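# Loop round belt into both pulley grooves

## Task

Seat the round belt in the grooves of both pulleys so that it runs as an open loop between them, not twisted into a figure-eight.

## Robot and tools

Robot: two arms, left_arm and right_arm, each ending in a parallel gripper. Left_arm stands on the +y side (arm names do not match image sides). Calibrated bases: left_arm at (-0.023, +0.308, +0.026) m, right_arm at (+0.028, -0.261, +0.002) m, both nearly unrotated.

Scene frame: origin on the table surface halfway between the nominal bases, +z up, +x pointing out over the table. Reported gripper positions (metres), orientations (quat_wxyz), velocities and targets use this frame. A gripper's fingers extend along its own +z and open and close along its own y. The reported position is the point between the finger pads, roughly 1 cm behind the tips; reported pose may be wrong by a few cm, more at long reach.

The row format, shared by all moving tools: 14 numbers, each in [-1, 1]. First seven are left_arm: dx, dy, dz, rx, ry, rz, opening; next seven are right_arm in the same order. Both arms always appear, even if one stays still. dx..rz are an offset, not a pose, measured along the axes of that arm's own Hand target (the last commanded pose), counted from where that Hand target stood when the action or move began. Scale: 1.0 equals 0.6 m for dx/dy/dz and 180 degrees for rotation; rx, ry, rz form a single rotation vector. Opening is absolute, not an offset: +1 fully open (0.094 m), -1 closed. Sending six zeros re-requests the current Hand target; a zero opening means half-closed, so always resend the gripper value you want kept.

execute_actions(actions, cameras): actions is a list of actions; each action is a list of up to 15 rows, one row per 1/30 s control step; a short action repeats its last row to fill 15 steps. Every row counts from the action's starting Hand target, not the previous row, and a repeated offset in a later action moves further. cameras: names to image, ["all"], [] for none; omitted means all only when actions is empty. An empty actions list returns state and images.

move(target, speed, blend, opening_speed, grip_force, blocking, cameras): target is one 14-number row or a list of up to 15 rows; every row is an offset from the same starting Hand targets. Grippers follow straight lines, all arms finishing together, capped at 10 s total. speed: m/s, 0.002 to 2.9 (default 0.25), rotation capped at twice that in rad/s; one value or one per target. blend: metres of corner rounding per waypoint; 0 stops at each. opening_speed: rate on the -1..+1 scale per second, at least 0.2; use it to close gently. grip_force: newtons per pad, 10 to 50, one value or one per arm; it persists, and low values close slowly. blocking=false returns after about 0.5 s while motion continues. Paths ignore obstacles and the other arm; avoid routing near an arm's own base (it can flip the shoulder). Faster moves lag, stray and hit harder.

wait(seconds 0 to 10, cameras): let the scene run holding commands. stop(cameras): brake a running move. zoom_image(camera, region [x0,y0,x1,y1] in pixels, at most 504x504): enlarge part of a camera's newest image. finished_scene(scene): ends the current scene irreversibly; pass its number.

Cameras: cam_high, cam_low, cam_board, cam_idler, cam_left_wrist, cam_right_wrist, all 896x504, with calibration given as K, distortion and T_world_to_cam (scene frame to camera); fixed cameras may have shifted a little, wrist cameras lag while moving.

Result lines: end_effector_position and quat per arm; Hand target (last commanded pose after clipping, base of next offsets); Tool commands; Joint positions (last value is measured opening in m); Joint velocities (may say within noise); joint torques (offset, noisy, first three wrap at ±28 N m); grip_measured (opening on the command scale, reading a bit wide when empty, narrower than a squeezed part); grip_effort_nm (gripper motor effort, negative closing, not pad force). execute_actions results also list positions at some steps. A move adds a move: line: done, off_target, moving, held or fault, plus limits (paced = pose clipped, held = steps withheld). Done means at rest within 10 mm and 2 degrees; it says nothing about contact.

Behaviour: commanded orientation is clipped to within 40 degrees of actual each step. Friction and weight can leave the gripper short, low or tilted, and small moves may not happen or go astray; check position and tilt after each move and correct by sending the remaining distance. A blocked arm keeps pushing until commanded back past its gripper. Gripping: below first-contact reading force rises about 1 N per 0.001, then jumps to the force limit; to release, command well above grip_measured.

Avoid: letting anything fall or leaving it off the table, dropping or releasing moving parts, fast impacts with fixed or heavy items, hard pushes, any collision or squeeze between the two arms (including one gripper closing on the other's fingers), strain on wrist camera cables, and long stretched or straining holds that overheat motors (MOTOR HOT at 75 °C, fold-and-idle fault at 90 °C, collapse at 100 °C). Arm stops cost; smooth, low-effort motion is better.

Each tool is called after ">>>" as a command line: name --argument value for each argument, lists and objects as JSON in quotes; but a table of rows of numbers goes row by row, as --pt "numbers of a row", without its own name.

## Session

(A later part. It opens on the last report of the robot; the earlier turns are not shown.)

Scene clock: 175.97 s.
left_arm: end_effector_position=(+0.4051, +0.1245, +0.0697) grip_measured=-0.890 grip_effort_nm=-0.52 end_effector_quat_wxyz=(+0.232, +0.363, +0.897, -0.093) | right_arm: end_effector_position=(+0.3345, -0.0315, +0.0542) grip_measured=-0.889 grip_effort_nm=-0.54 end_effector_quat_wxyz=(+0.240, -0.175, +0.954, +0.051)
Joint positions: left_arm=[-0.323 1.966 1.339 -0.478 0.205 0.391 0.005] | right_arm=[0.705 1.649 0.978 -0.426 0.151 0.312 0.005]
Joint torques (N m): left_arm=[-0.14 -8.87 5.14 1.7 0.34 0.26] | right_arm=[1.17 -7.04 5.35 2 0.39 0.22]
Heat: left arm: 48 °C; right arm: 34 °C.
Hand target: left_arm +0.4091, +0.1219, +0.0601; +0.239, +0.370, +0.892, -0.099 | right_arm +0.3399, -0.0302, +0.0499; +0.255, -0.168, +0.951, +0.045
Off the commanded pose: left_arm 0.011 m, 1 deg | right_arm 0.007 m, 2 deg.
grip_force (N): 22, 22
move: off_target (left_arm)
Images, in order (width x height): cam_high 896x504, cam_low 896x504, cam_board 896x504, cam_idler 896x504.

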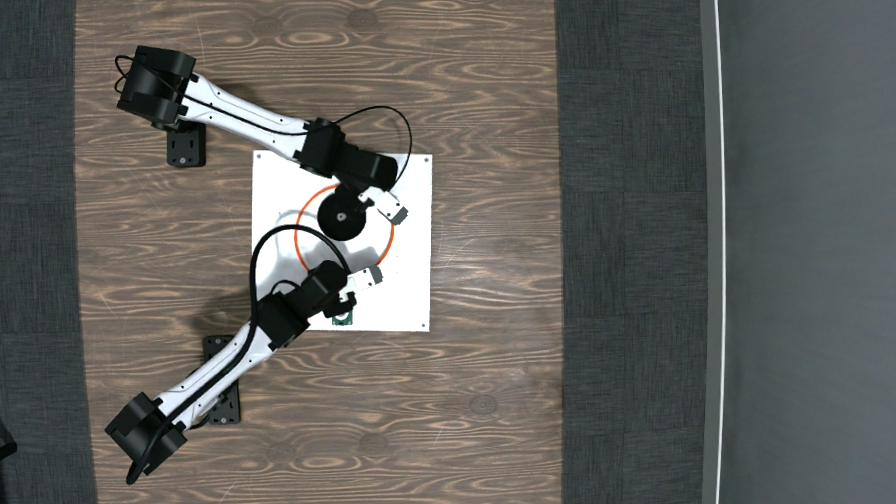

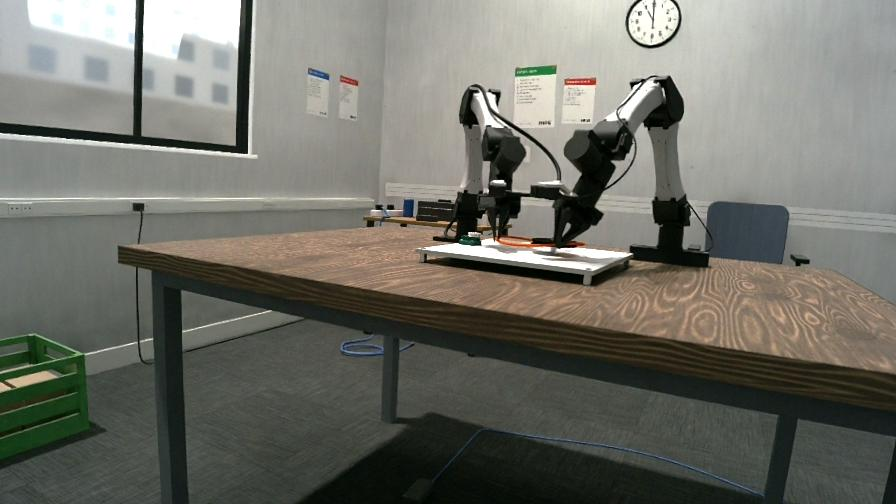

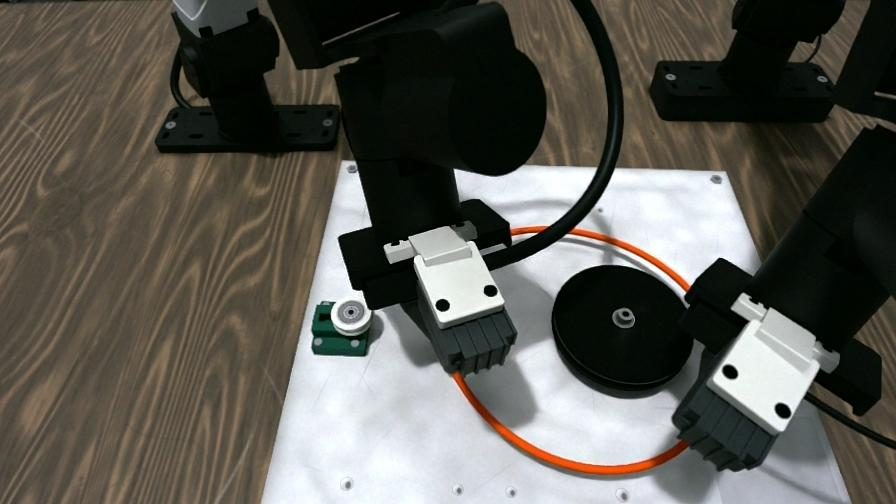

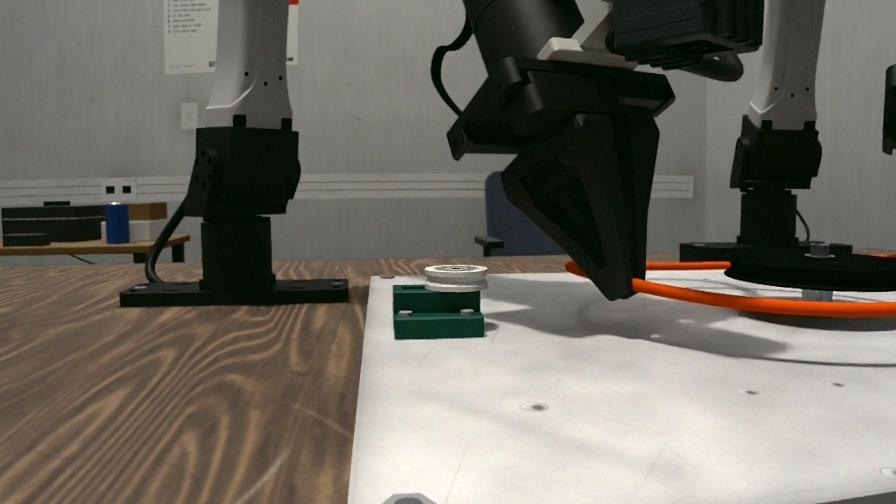

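>>> move --target '[-0.0198,-0.04,0.0173,0,0,0,-1,0.0047,-0.0783,-0.049,-0.0556,0,-0.0962,-1]' --speed 0.08 --cameras '["cam_high","cam_low","cam_board","cam_idler"]'

>>> zoom_image --camera "cam_low" --region '[525, 228, 590, 262]'

>>> zoom_image --camera "cam_high" --region '[230, 130, 450, 350]'

Scene clock: 226.23 s.
left_arm: end_effector_position=(+0.3961, +0.0981, +0.0651) grip_measured=-0.890 grip_effort_nm=-0.52 end_effector_quat_wxyz=(+0.230, +0.379, +0.891, -0.100) | right_arm: end_effector_position=(+0.3497, -0.0764, +0.0734) grip_measured=-0.889 grip_effort_nm=-0.54 end_effector_quat_wxyz=(+0.254, -0.320, +0.909, +0.082)
Joint positions: left_arm=[-0.385 1.981 1.339 -0.46 0.201 0.366 0.005] | right_arm=[0.474 1.534 0.918 -0.421 -0.087 -0.173 0.005]
Joint torques (N m): left_arm=[-0.7 -8.64 6.13 1.72 0.02 -0.23] | right_arm=[-0.2 -10.17 5.63 1.25 -0.23 -0.17]
Heat: left arm: 45 °C; right arm: 35 °C.
Hand target: left_arm +0.4030, +0.0940, +0.0569; +0.239, +0.370, +0.892, -0.099 | right_arm +0.3399, -0.0801, +0.0740; +0.243, -0.331, +0.908, +0.089
Off the commanded pose: left_arm 0.011 m, 2 deg | right_arm 0.011 m, 2 deg.
grip_force (N): 22, 22
move: off_target (left_arm, right_arm)
Images, in order (width x height): cam_high 896x504, cam_low 896x504, cam_board 896x504, cam_idler 896x504.

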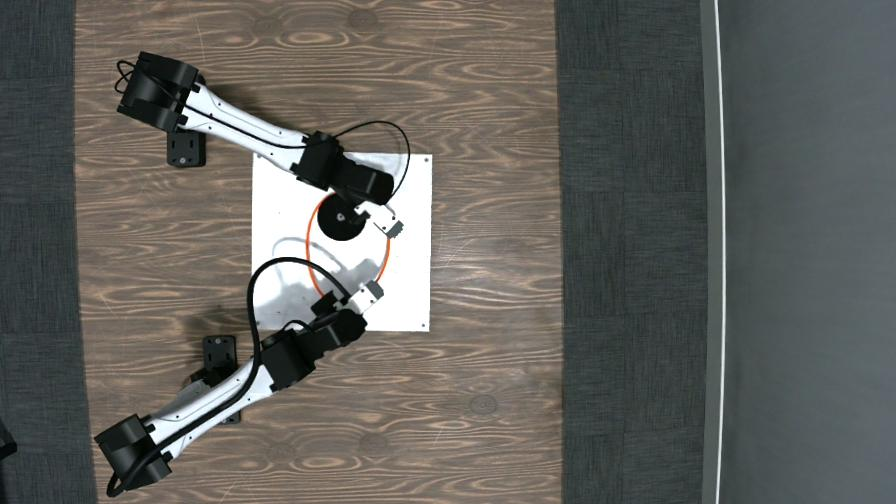

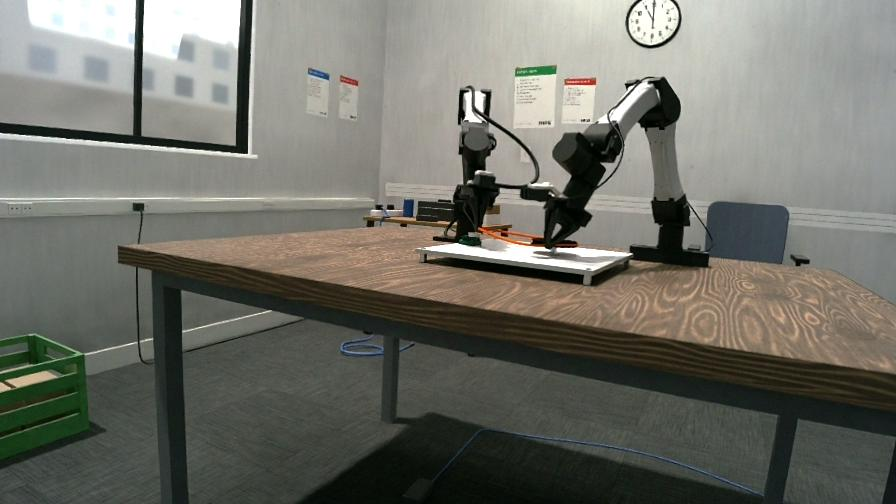

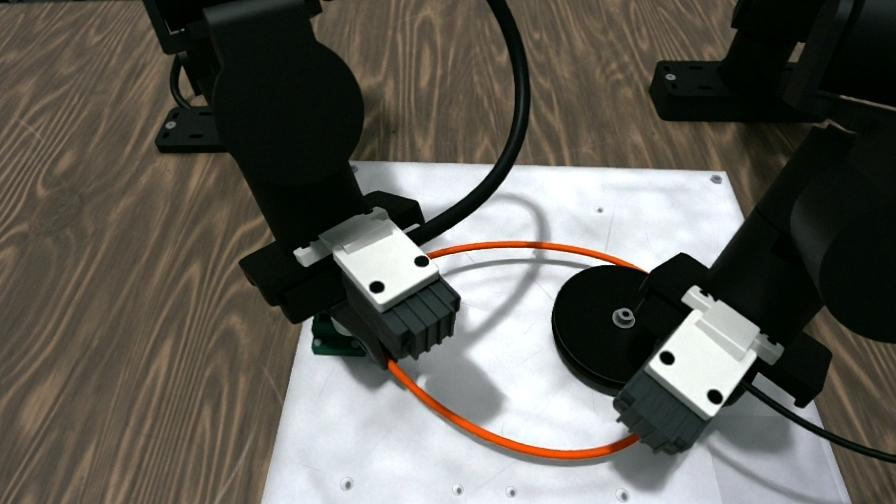

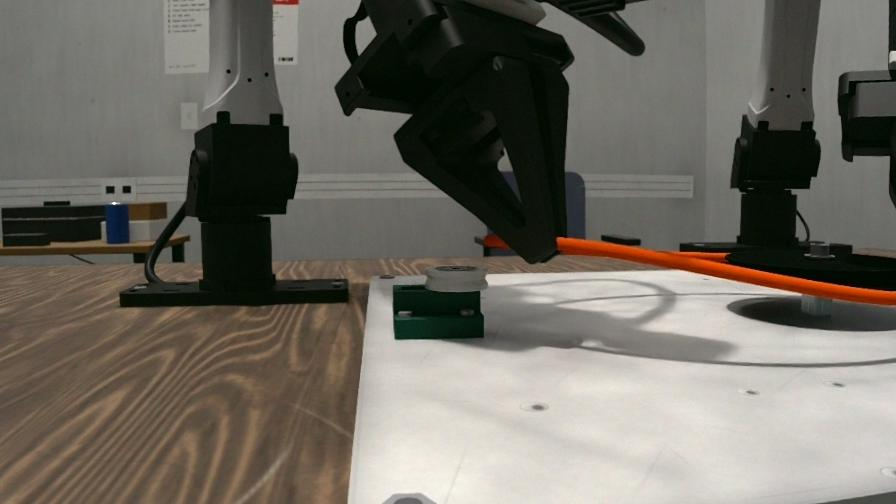

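Scaled by 7.754 from the camera's 896x504 image, which has a finer 1280x720 frame.

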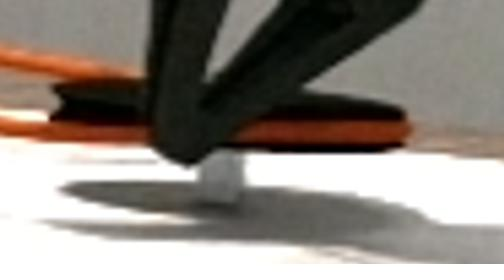

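Scaled by 2.291 from the camera's 896x504 image, which has a finer 1280x720 frame.

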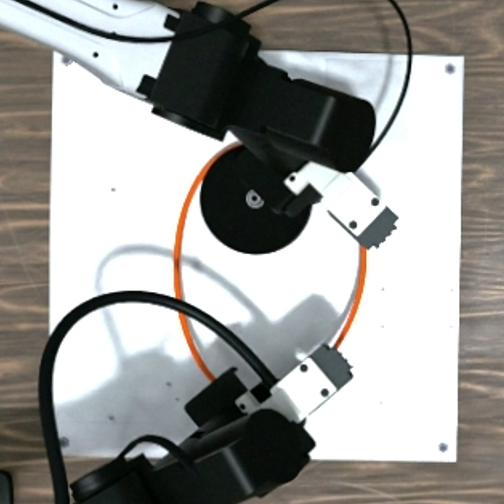

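>>> move --target '[-0.0173,-0.0271,0.01,0,0,0,-1,0.053,-0.0343,-0.0442,-0.0694,0,-0.1203,-1]' --speed 0.08 --cameras '["cam_high","cam_low","cam_board","cam_idler","cam_right_wrist"]'

>>> zoom_image --camera "cam_low" --region '[450, 200, 590, 270]'

>>> zoom_image --camera "cam_high" --region '[230, 130, 450, 350]'

>>> zoom_image --camera "cam_idler" --region '[380, 180, 640, 340]'

Scene clock: 251.23 s.
left_arm: end_effector_position=(+0.3916, +0.0788, +0.0636) grip_measured=-0.890 grip_effort_nm=-0.52 end_effector_quat_wxyz=(+0.235, +0.386, +0.886, -0.101) | right_arm: end_effector_position=(+0.3265, -0.1044, +0.0789) grip_measured=-0.889 grip_effort_nm=-0.54 end_effector_quat_wxyz=(+0.241, -0.517, +0.806, +0.158)
Joint positions: left_arm=[-0.432 1.99 1.339 -0.434 0.184 0.337 0.005] | right_arm=[0.254 1.507 0.918 -0.588 -0.443 -0.791 0.005]
Joint torques (N m): left_arm=[-0.99 -7.86 7.86 1.48 0.02 -0.33] | right_arm=[-1.78 -8.76 8.32 0.38 0.06 -0.3]
Heat: left arm: 46 °C; right arm: 34 °C.
Hand target: left_arm +0.4000, +0.0740, +0.0569; +0.239, +0.370, +0.892, -0.099 | right_arm +0.3219, -0.1222, +0.0810; +0.219, -0.519, +0.814, +0.139
Off the commanded pose: left_arm 0.012 m, 2 deg | right_arm 0.018 m, 3 deg.
grip_force (N): 22, 22
move: off_target (left_arm, right_arm)
camera_calibration:
cam_right_wrist: T_world_to_cam=[[0.913015, -0.403391, 0.0606579, -0.353768], [-0.403667, -0.91487, -0.00819352, 0.0723333], [0.0587993, -0.0170048, -0.998125, 0.163029], [0, 0, 0, 1]] pos_world=[0.342608, -0.0737593, 0.184775]
Images, in order (width x height): cam_high 896x504, cam_low 896x504, cam_board 896x504, cam_idler 896x504, cam_right_wrist 896x504.

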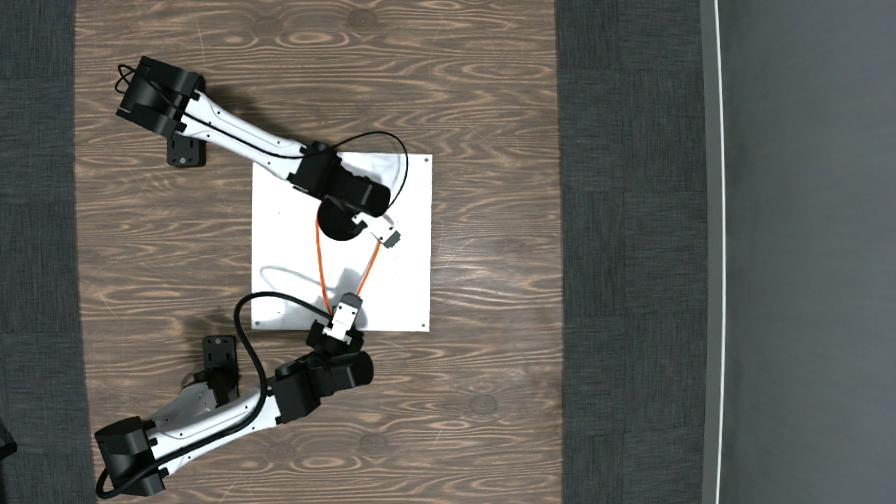

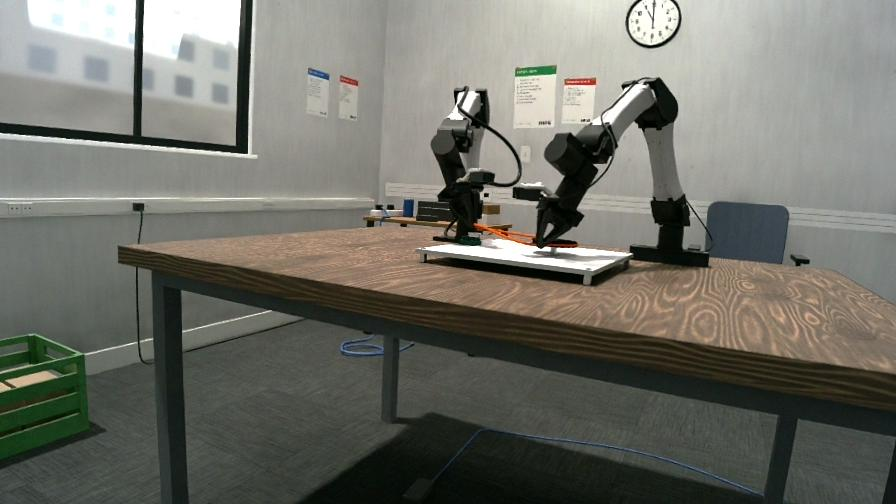

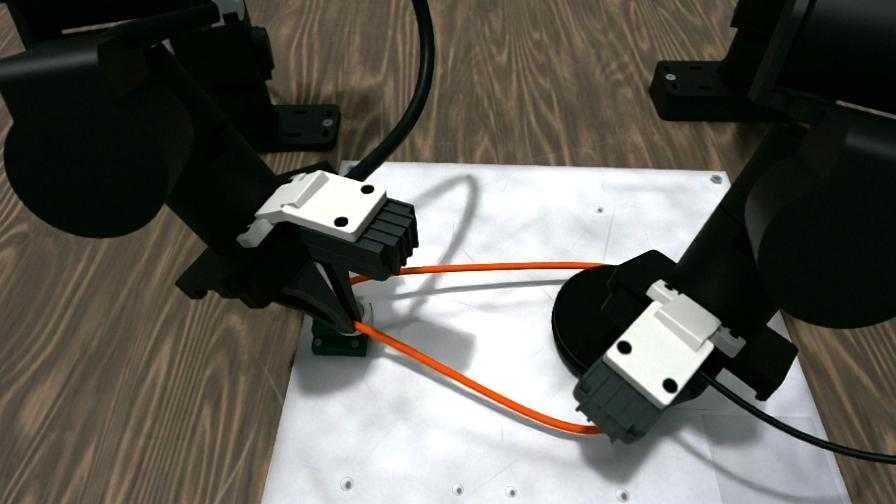

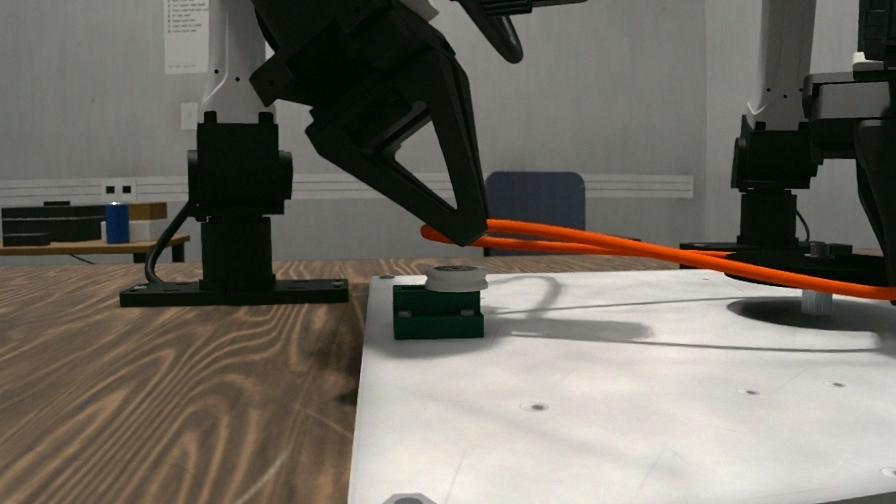

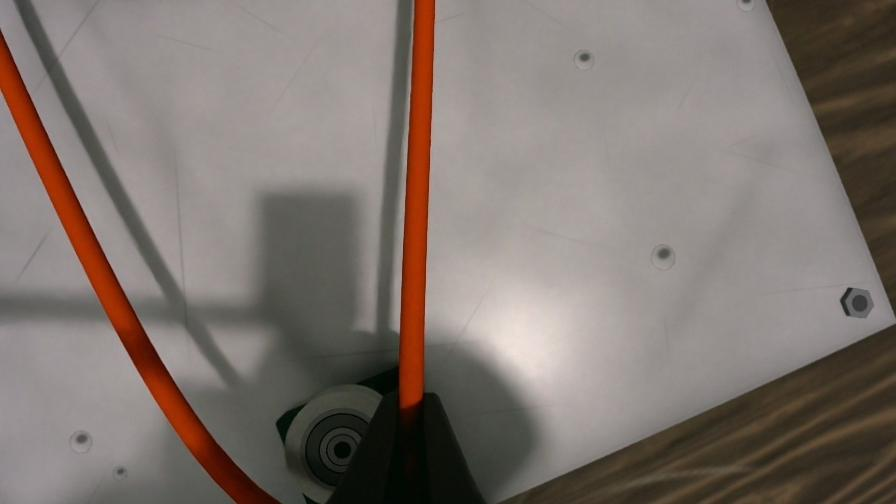

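Scaled by 3.600 from the camera's 896x504 image, which has a finer 1280x720 frame.

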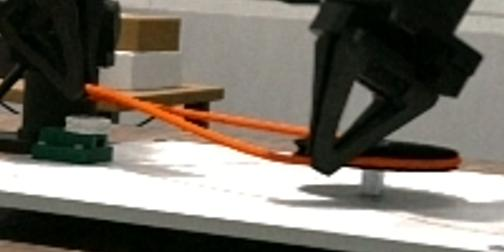

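Scaled by 2.291 from the camera's 896x504 image, which has a finer 1280x720 frame.

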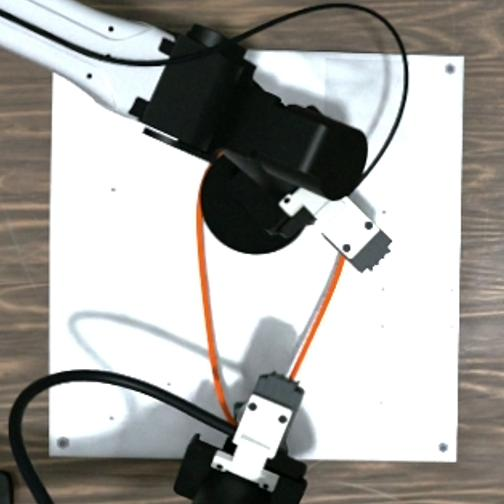

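Scaled by 1.938 from the camera's 896x504 image, which has a finer 1280x720 frame.

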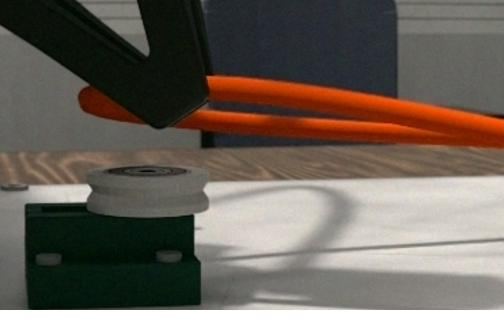

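>>> move --pt "0.0072 -0.0065 -0.01 0 0 0 -1 0 0 0 0 0 0 -1" --pt "0.0072 -0.0065 -0.01 0 0 0 -0.6 0 0 0 0 0 0 -1" --pt "-0.0613 0.0053 -0.1052 0 0 0 -0.6 0 0 0 0 0 0 -1" --speed 0.08 --opening_speed 0.6 --cameras '["cam_high","cam_low","cam_board","cam_idler","cam_right_wrist"]'

>>> zoom_image --camera "cam_low" --region '[450, 200, 590, 270]'

>>> zoom_image --camera "cam_high" --region '[230, 130, 450, 350]'

>>> zoom_image --camera "cam_idler" --region '[380, 180, 640, 340]'

Scene clock: 270.67 s.
left_arm: end_effector_position=(+0.4040, +0.0749, +0.1106) grip_measured=-0.602 grip_effort_nm=0.09 end_effector_quat_wxyz=(+0.233, +0.377, +0.891, -0.094) | right_arm: end_effector_position=(+0.3231, -0.1089, +0.0769) grip_measured=-0.889 grip_effort_nm=-0.54 end_effector_quat_wxyz=(+0.231, -0.515, +0.810, +0.160)
Joint positions: left_arm=[-0.436 1.981 1.527 -0.633 0.164 0.319 0.019] | right_arm=[0.242 1.507 0.918 -0.613 -0.445 -0.8 0.005]
Joint torques (N m): left_arm=[0.02 -14.26 8.9 0.77 0.2 -0.11] | right_arm=[-0.96 -8.69 8.39 0.55 0.07 -0.26]
Heat: left arm: 45 °C; right arm: 35 °C.
Hand target: left_arm +0.4024, +0.0760, +0.1299; +0.239, +0.370, +0.892, -0.099 | right_arm +0.3218, -0.1221, +0.0810; +0.219, -0.519, +0.814, +0.139
Off the commanded pose: left_arm 0.019 m, 1 deg | right_arm 0.014 m, 3 deg.
grip_force (N): 22, 22
move: off_target (left_arm, right_arm)
camera_calibration:
cam_right_wrist: T_world_to_cam=[[0.912759, -0.405951, 0.0455549, -0.351341], [-0.406615, -0.91358, 0.00597638, 0.0667739], [0.0391919, -0.0239783, -0.998944, 0.166874], [0, 0, 0, 1]] pos_world=[0.3413, -0.0776225, 0.182304]
Images, in order (width x height): cam_high 896x504, cam_low 896x504, cam_board 896x504, cam_idler 896x504, cam_right_wrist 896x504.

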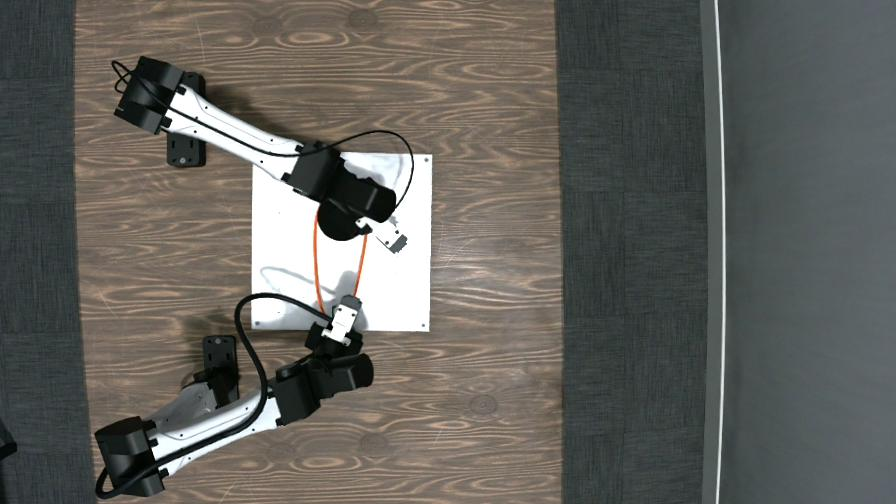

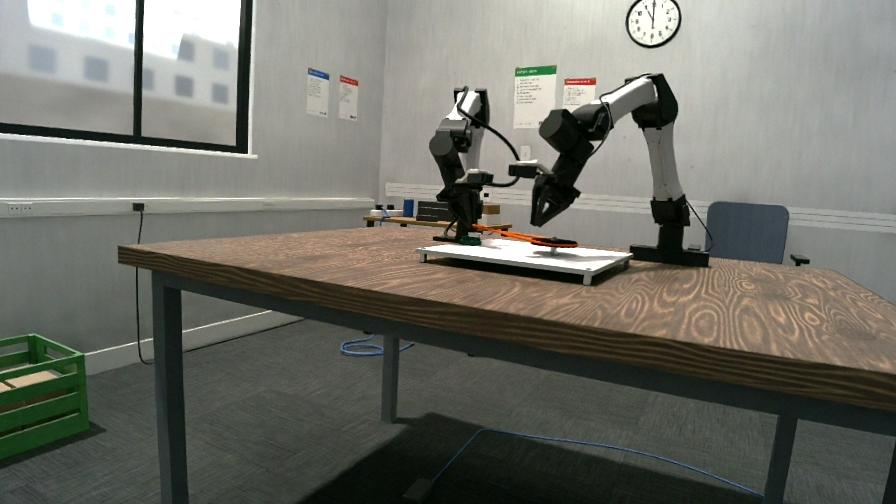

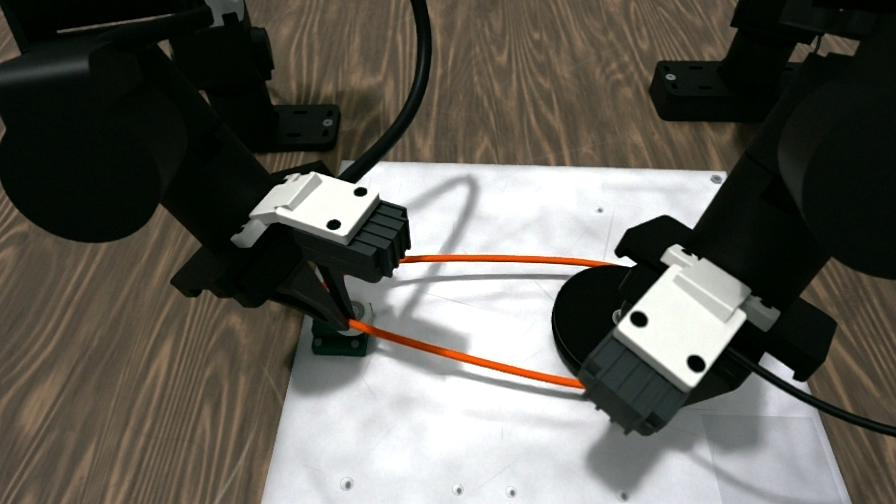

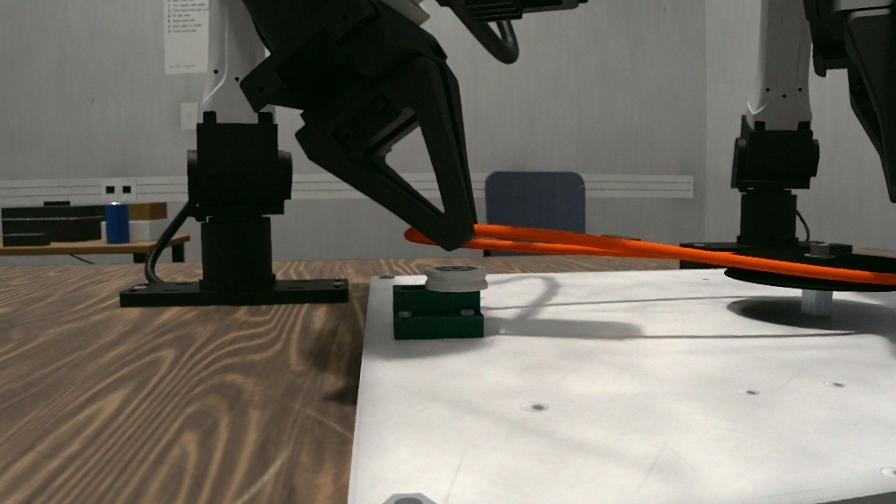

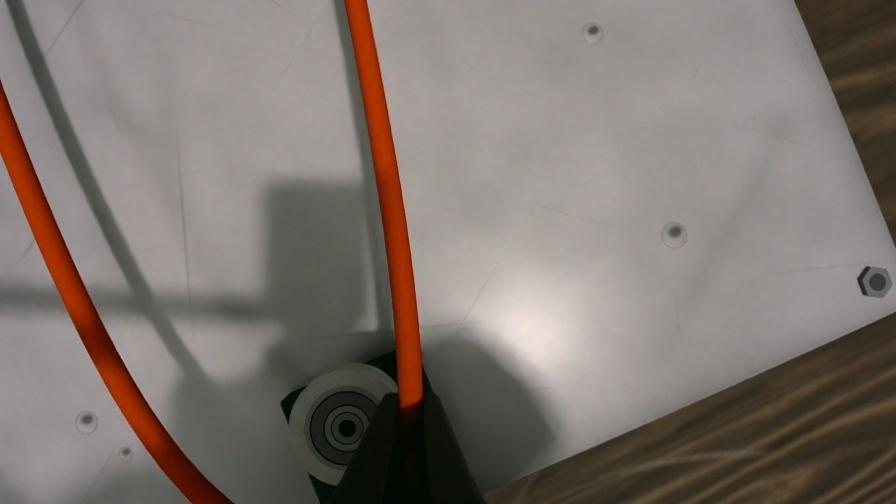

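Scaled by 3.600 from the camera's 896x504 image, which has a finer 1280x720 frame.

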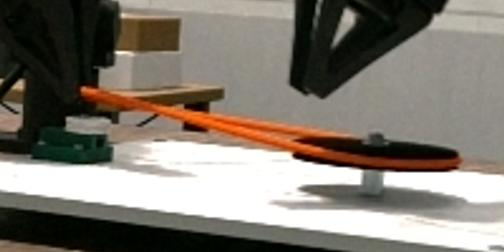

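Scaled by 2.291 from the camera's 896x504 image, which has a finer 1280x720 frame.

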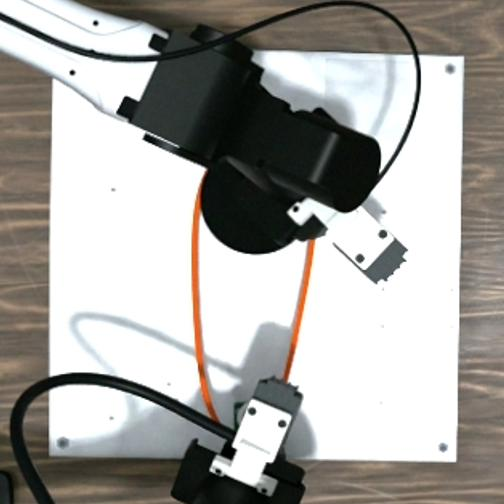

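Scaled by 1.938 from the camera's 896x504 image, which has a finer 1280x720 frame.

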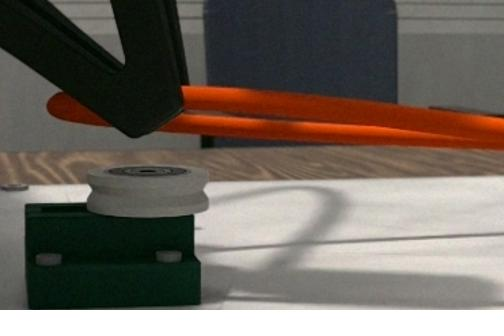

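>>> move --target '[0.3188,0.053,-0.261,0,0,0,-0.6,-0.0049,-0.0121,0.0028,-0.0436,0.0235,0.0252,-1]' --speed 0.12 --cameras '["cam_high","cam_idler","cam_right_wrist","cam_board"]'

>>> zoom_image --camera "cam_idler" --region '[380, 180, 640, 340]'

>>> zoom_image --camera "cam_high" --region '[230, 130, 450, 350]'

Scene clock: 302.23 s.
left_arm: end_effector_position=(+0.2644, +0.2743, +0.1727) grip_measured=-0.602 grip_effort_nm=0.09 end_effector_quat_wxyz=(+0.248, +0.362, +0.894, -0.084) | right_arm: end_effector_position=(+0.3302, -0.1099, +0.0829) grip_measured=-0.889 grip_effort_nm=-0.54 end_effector_quat_wxyz=(+0.167, -0.503, +0.826, +0.193)
Joint positions: left_arm=[0.111 1.272 1.03 -0.946 0.377 0.801 0.019] | right_arm=[0.22 1.641 1.112 -0.829 -0.474 -0.817 0.005]
Joint torques (N m): left_arm=[0.12 -5.97 5.72 0.62 0.5 0.18] | right_arm=[-1.36 -6.6 8.76 0.29 -0.1 -0.28]
Heat: left arm: 58 °C; right arm: 36 °C.
Hand target: left_arm +0.2524, +0.2709, +0.1700; +0.239, +0.370, +0.892, -0.099 | right_arm +0.3298, -0.1222, +0.0809; +0.147, -0.505, +0.830, +0.184
Off the commanded pose: left_arm 0.013 m, 2 deg | right_arm 0.012 m, 3 deg.
grip_force (N): 22, 22
move: off_target (left_arm, right_arm)
camera_calibration:
cam_right_wrist: T_world_to_cam=[[0.909988, -0.405465, -0.0867131, -0.346619], [-0.399591, -0.913402, 0.0776126, 0.0604936], [-0.110673, -0.0359768, -0.993205, 0.220312], [0, 0, 0, 1]] pos_world=[0.363975, -0.0773609, 0.184063]
Images, in order (width x height): cam_high 896x504, cam_board 896x504, cam_idler 896x504, cam_right_wrist 896x504.

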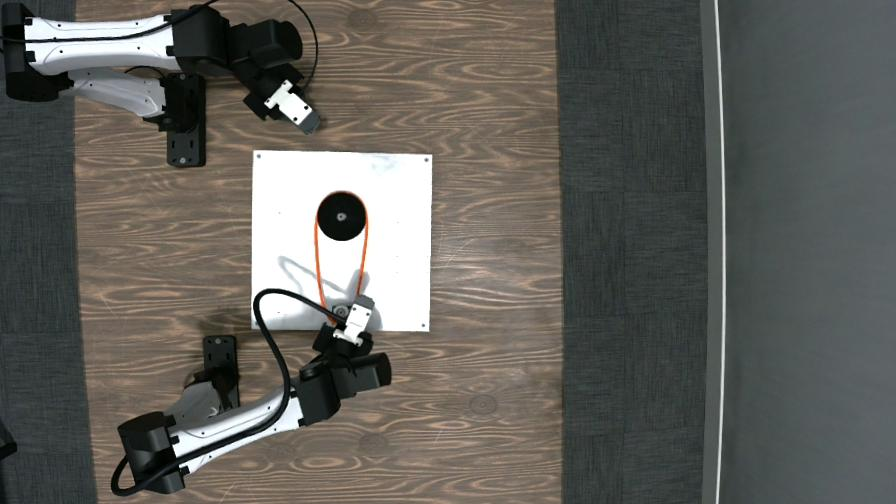

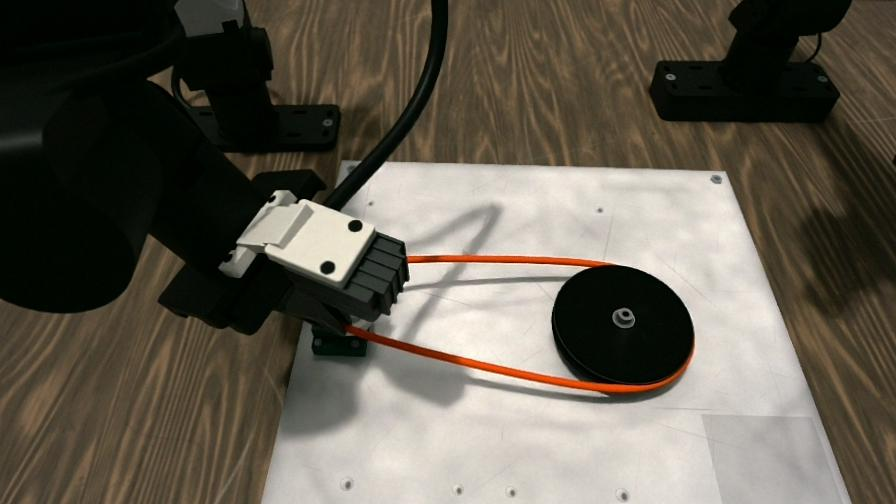

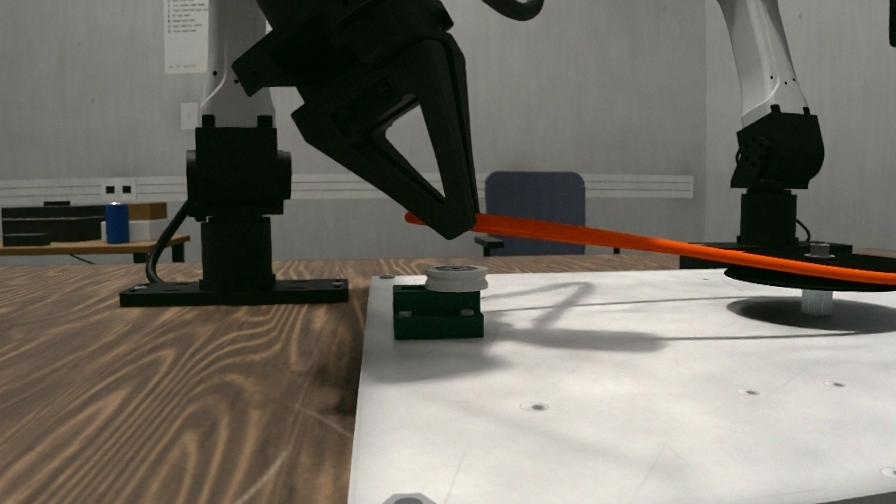

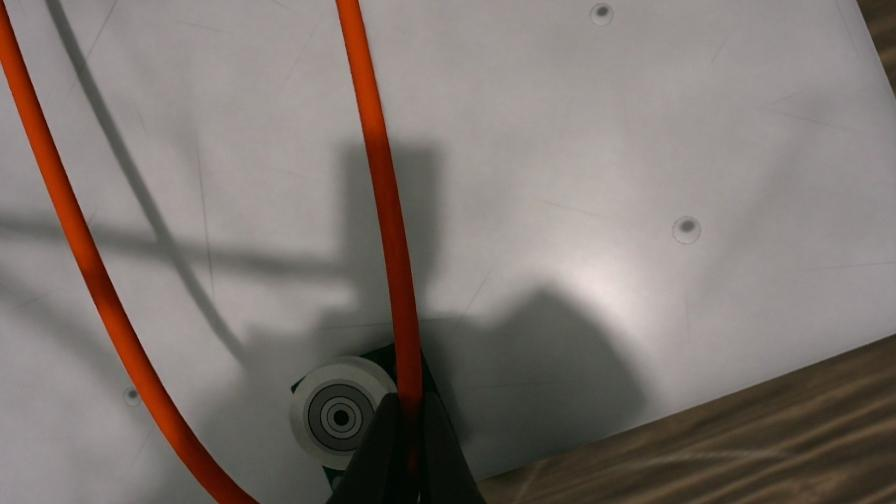

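Scaled by 1.938 from the camera's 896x504 image, which has a finer 1280x720 frame.

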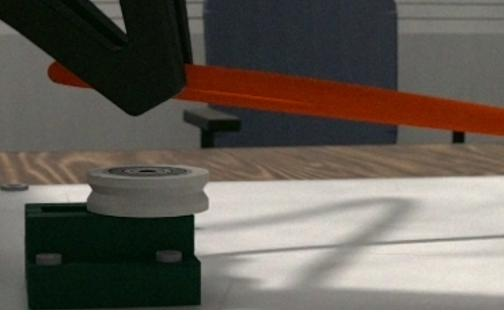

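Scaled by 2.291 from the camera's 896x504 image, which has a finer 1280x720 frame.

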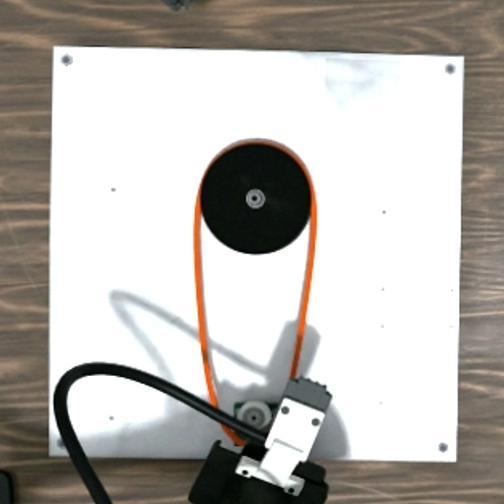

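>>> move --target '[0,0,0,0,0,0,-0.6,0.0186,-0.0068,0.0385,0,0,0,-1]' --speed 0.06 --cameras '["cam_high","cam_idler","cam_right_wrist","cam_board","cam_low"]'

>>> zoom_image --camera "cam_idler" --region '[380, 180, 640, 340]'

>>> zoom_image --camera "cam_low" --region '[450, 200, 590, 270]'

Scene clock: 320.53 s.
left_arm: end_effector_position=(+0.2644, +0.2743, +0.1727) grip_measured=-0.602 grip_effort_nm=0.09 end_effector_quat_wxyz=(+0.248, +0.362, +0.894, -0.084) | right_arm: end_effector_position=(+0.3289, -0.1100, +0.0666) grip_measured=-0.889 grip_effort_nm=-0.54 end_effector_quat_wxyz=(+0.156, -0.502, +0.827, +0.198)
Joint positions: left_arm=[0.111 1.272 1.03 -0.946 0.377 0.801 0.019] | right_arm=[0.22 1.675 1.085 -0.792 -0.475 -0.819 0.005]
Joint torques (N m): left_arm=[0.16 -5.85 5.61 0.68 0.55 0.24] | right_arm=[-1.35 -6.89 4.85 0.92 -0.09 -0.28]
Heat: left arm: 50 °C; right arm: 37 °C.
Hand target: left_arm +0.2524, +0.2709, +0.1700; +0.239, +0.370, +0.892, -0.099 | right_arm +0.3298, -0.1222, +0.0550; +0.147, -0.505, +0.830, +0.184
Off the commanded pose: left_arm 0.013 m, 2 deg | right_arm 0.017 m, 2 deg.
grip_force (N): 22, 22
move: off_target (left_arm, right_arm)
camera_calibration:
cam_right_wrist: T_world_to_cam=[[0.908413, -0.404363, -0.106191, -0.344982], [-0.396124, -0.913711, 0.0906518, 0.0591759], [-0.133684, -0.0402844, -0.990205, 0.21073], [0, 0, 0, 1]] pos_world=[0.364999, -0.0769392, 0.166667]
Images, in order (width x height): cam_high 896x504, cam_low 896x504, cam_board 896x504, cam_idler 896x504, cam_right_wrist 896x504.

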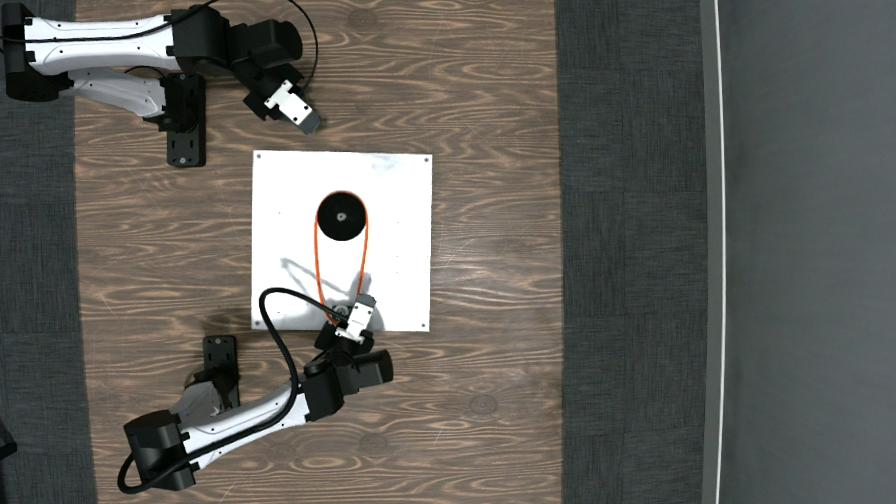

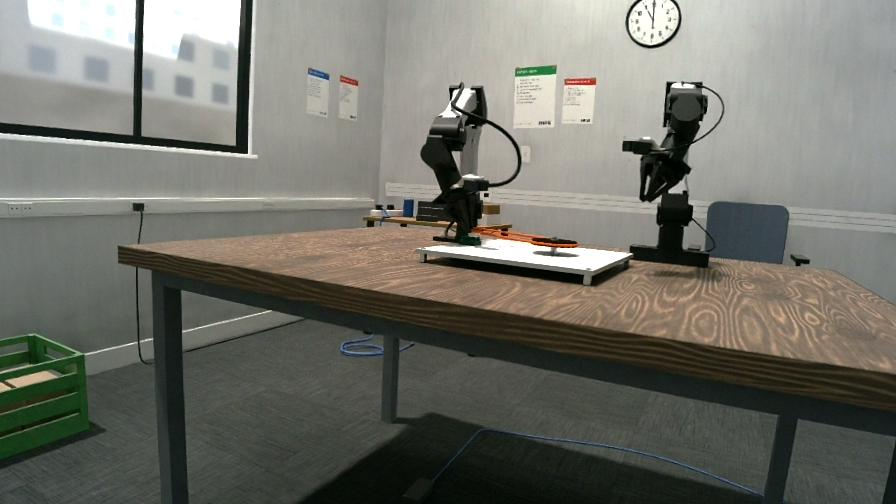

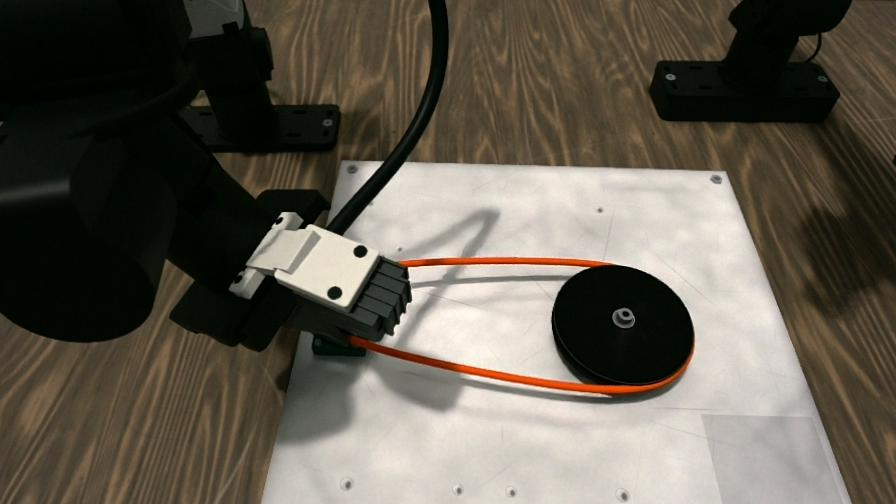

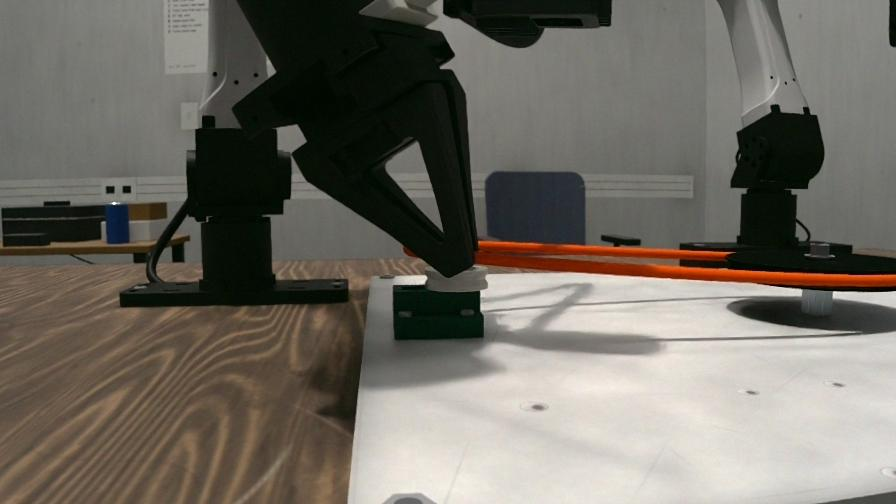

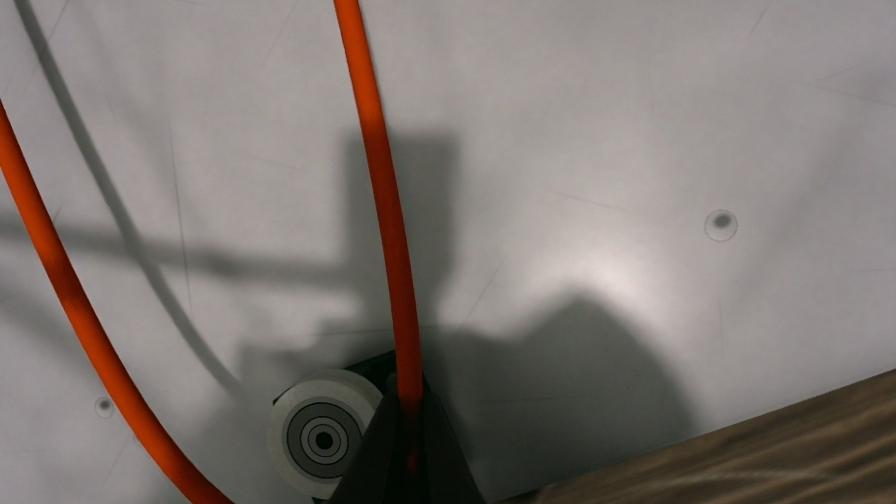

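Scaled by 1.938 from the camera's 896x504 image, which has a finer 1280x720 frame.

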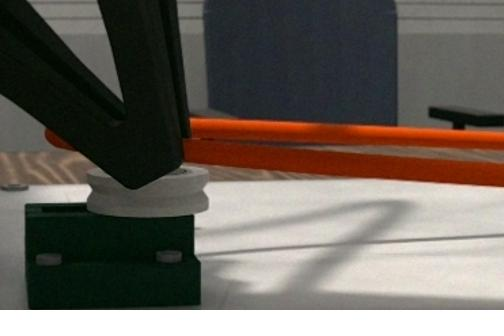

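Scaled by 3.600 from the camera's 896x504 image, which has a finer 1280x720 frame.

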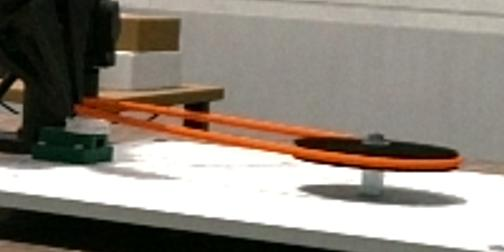

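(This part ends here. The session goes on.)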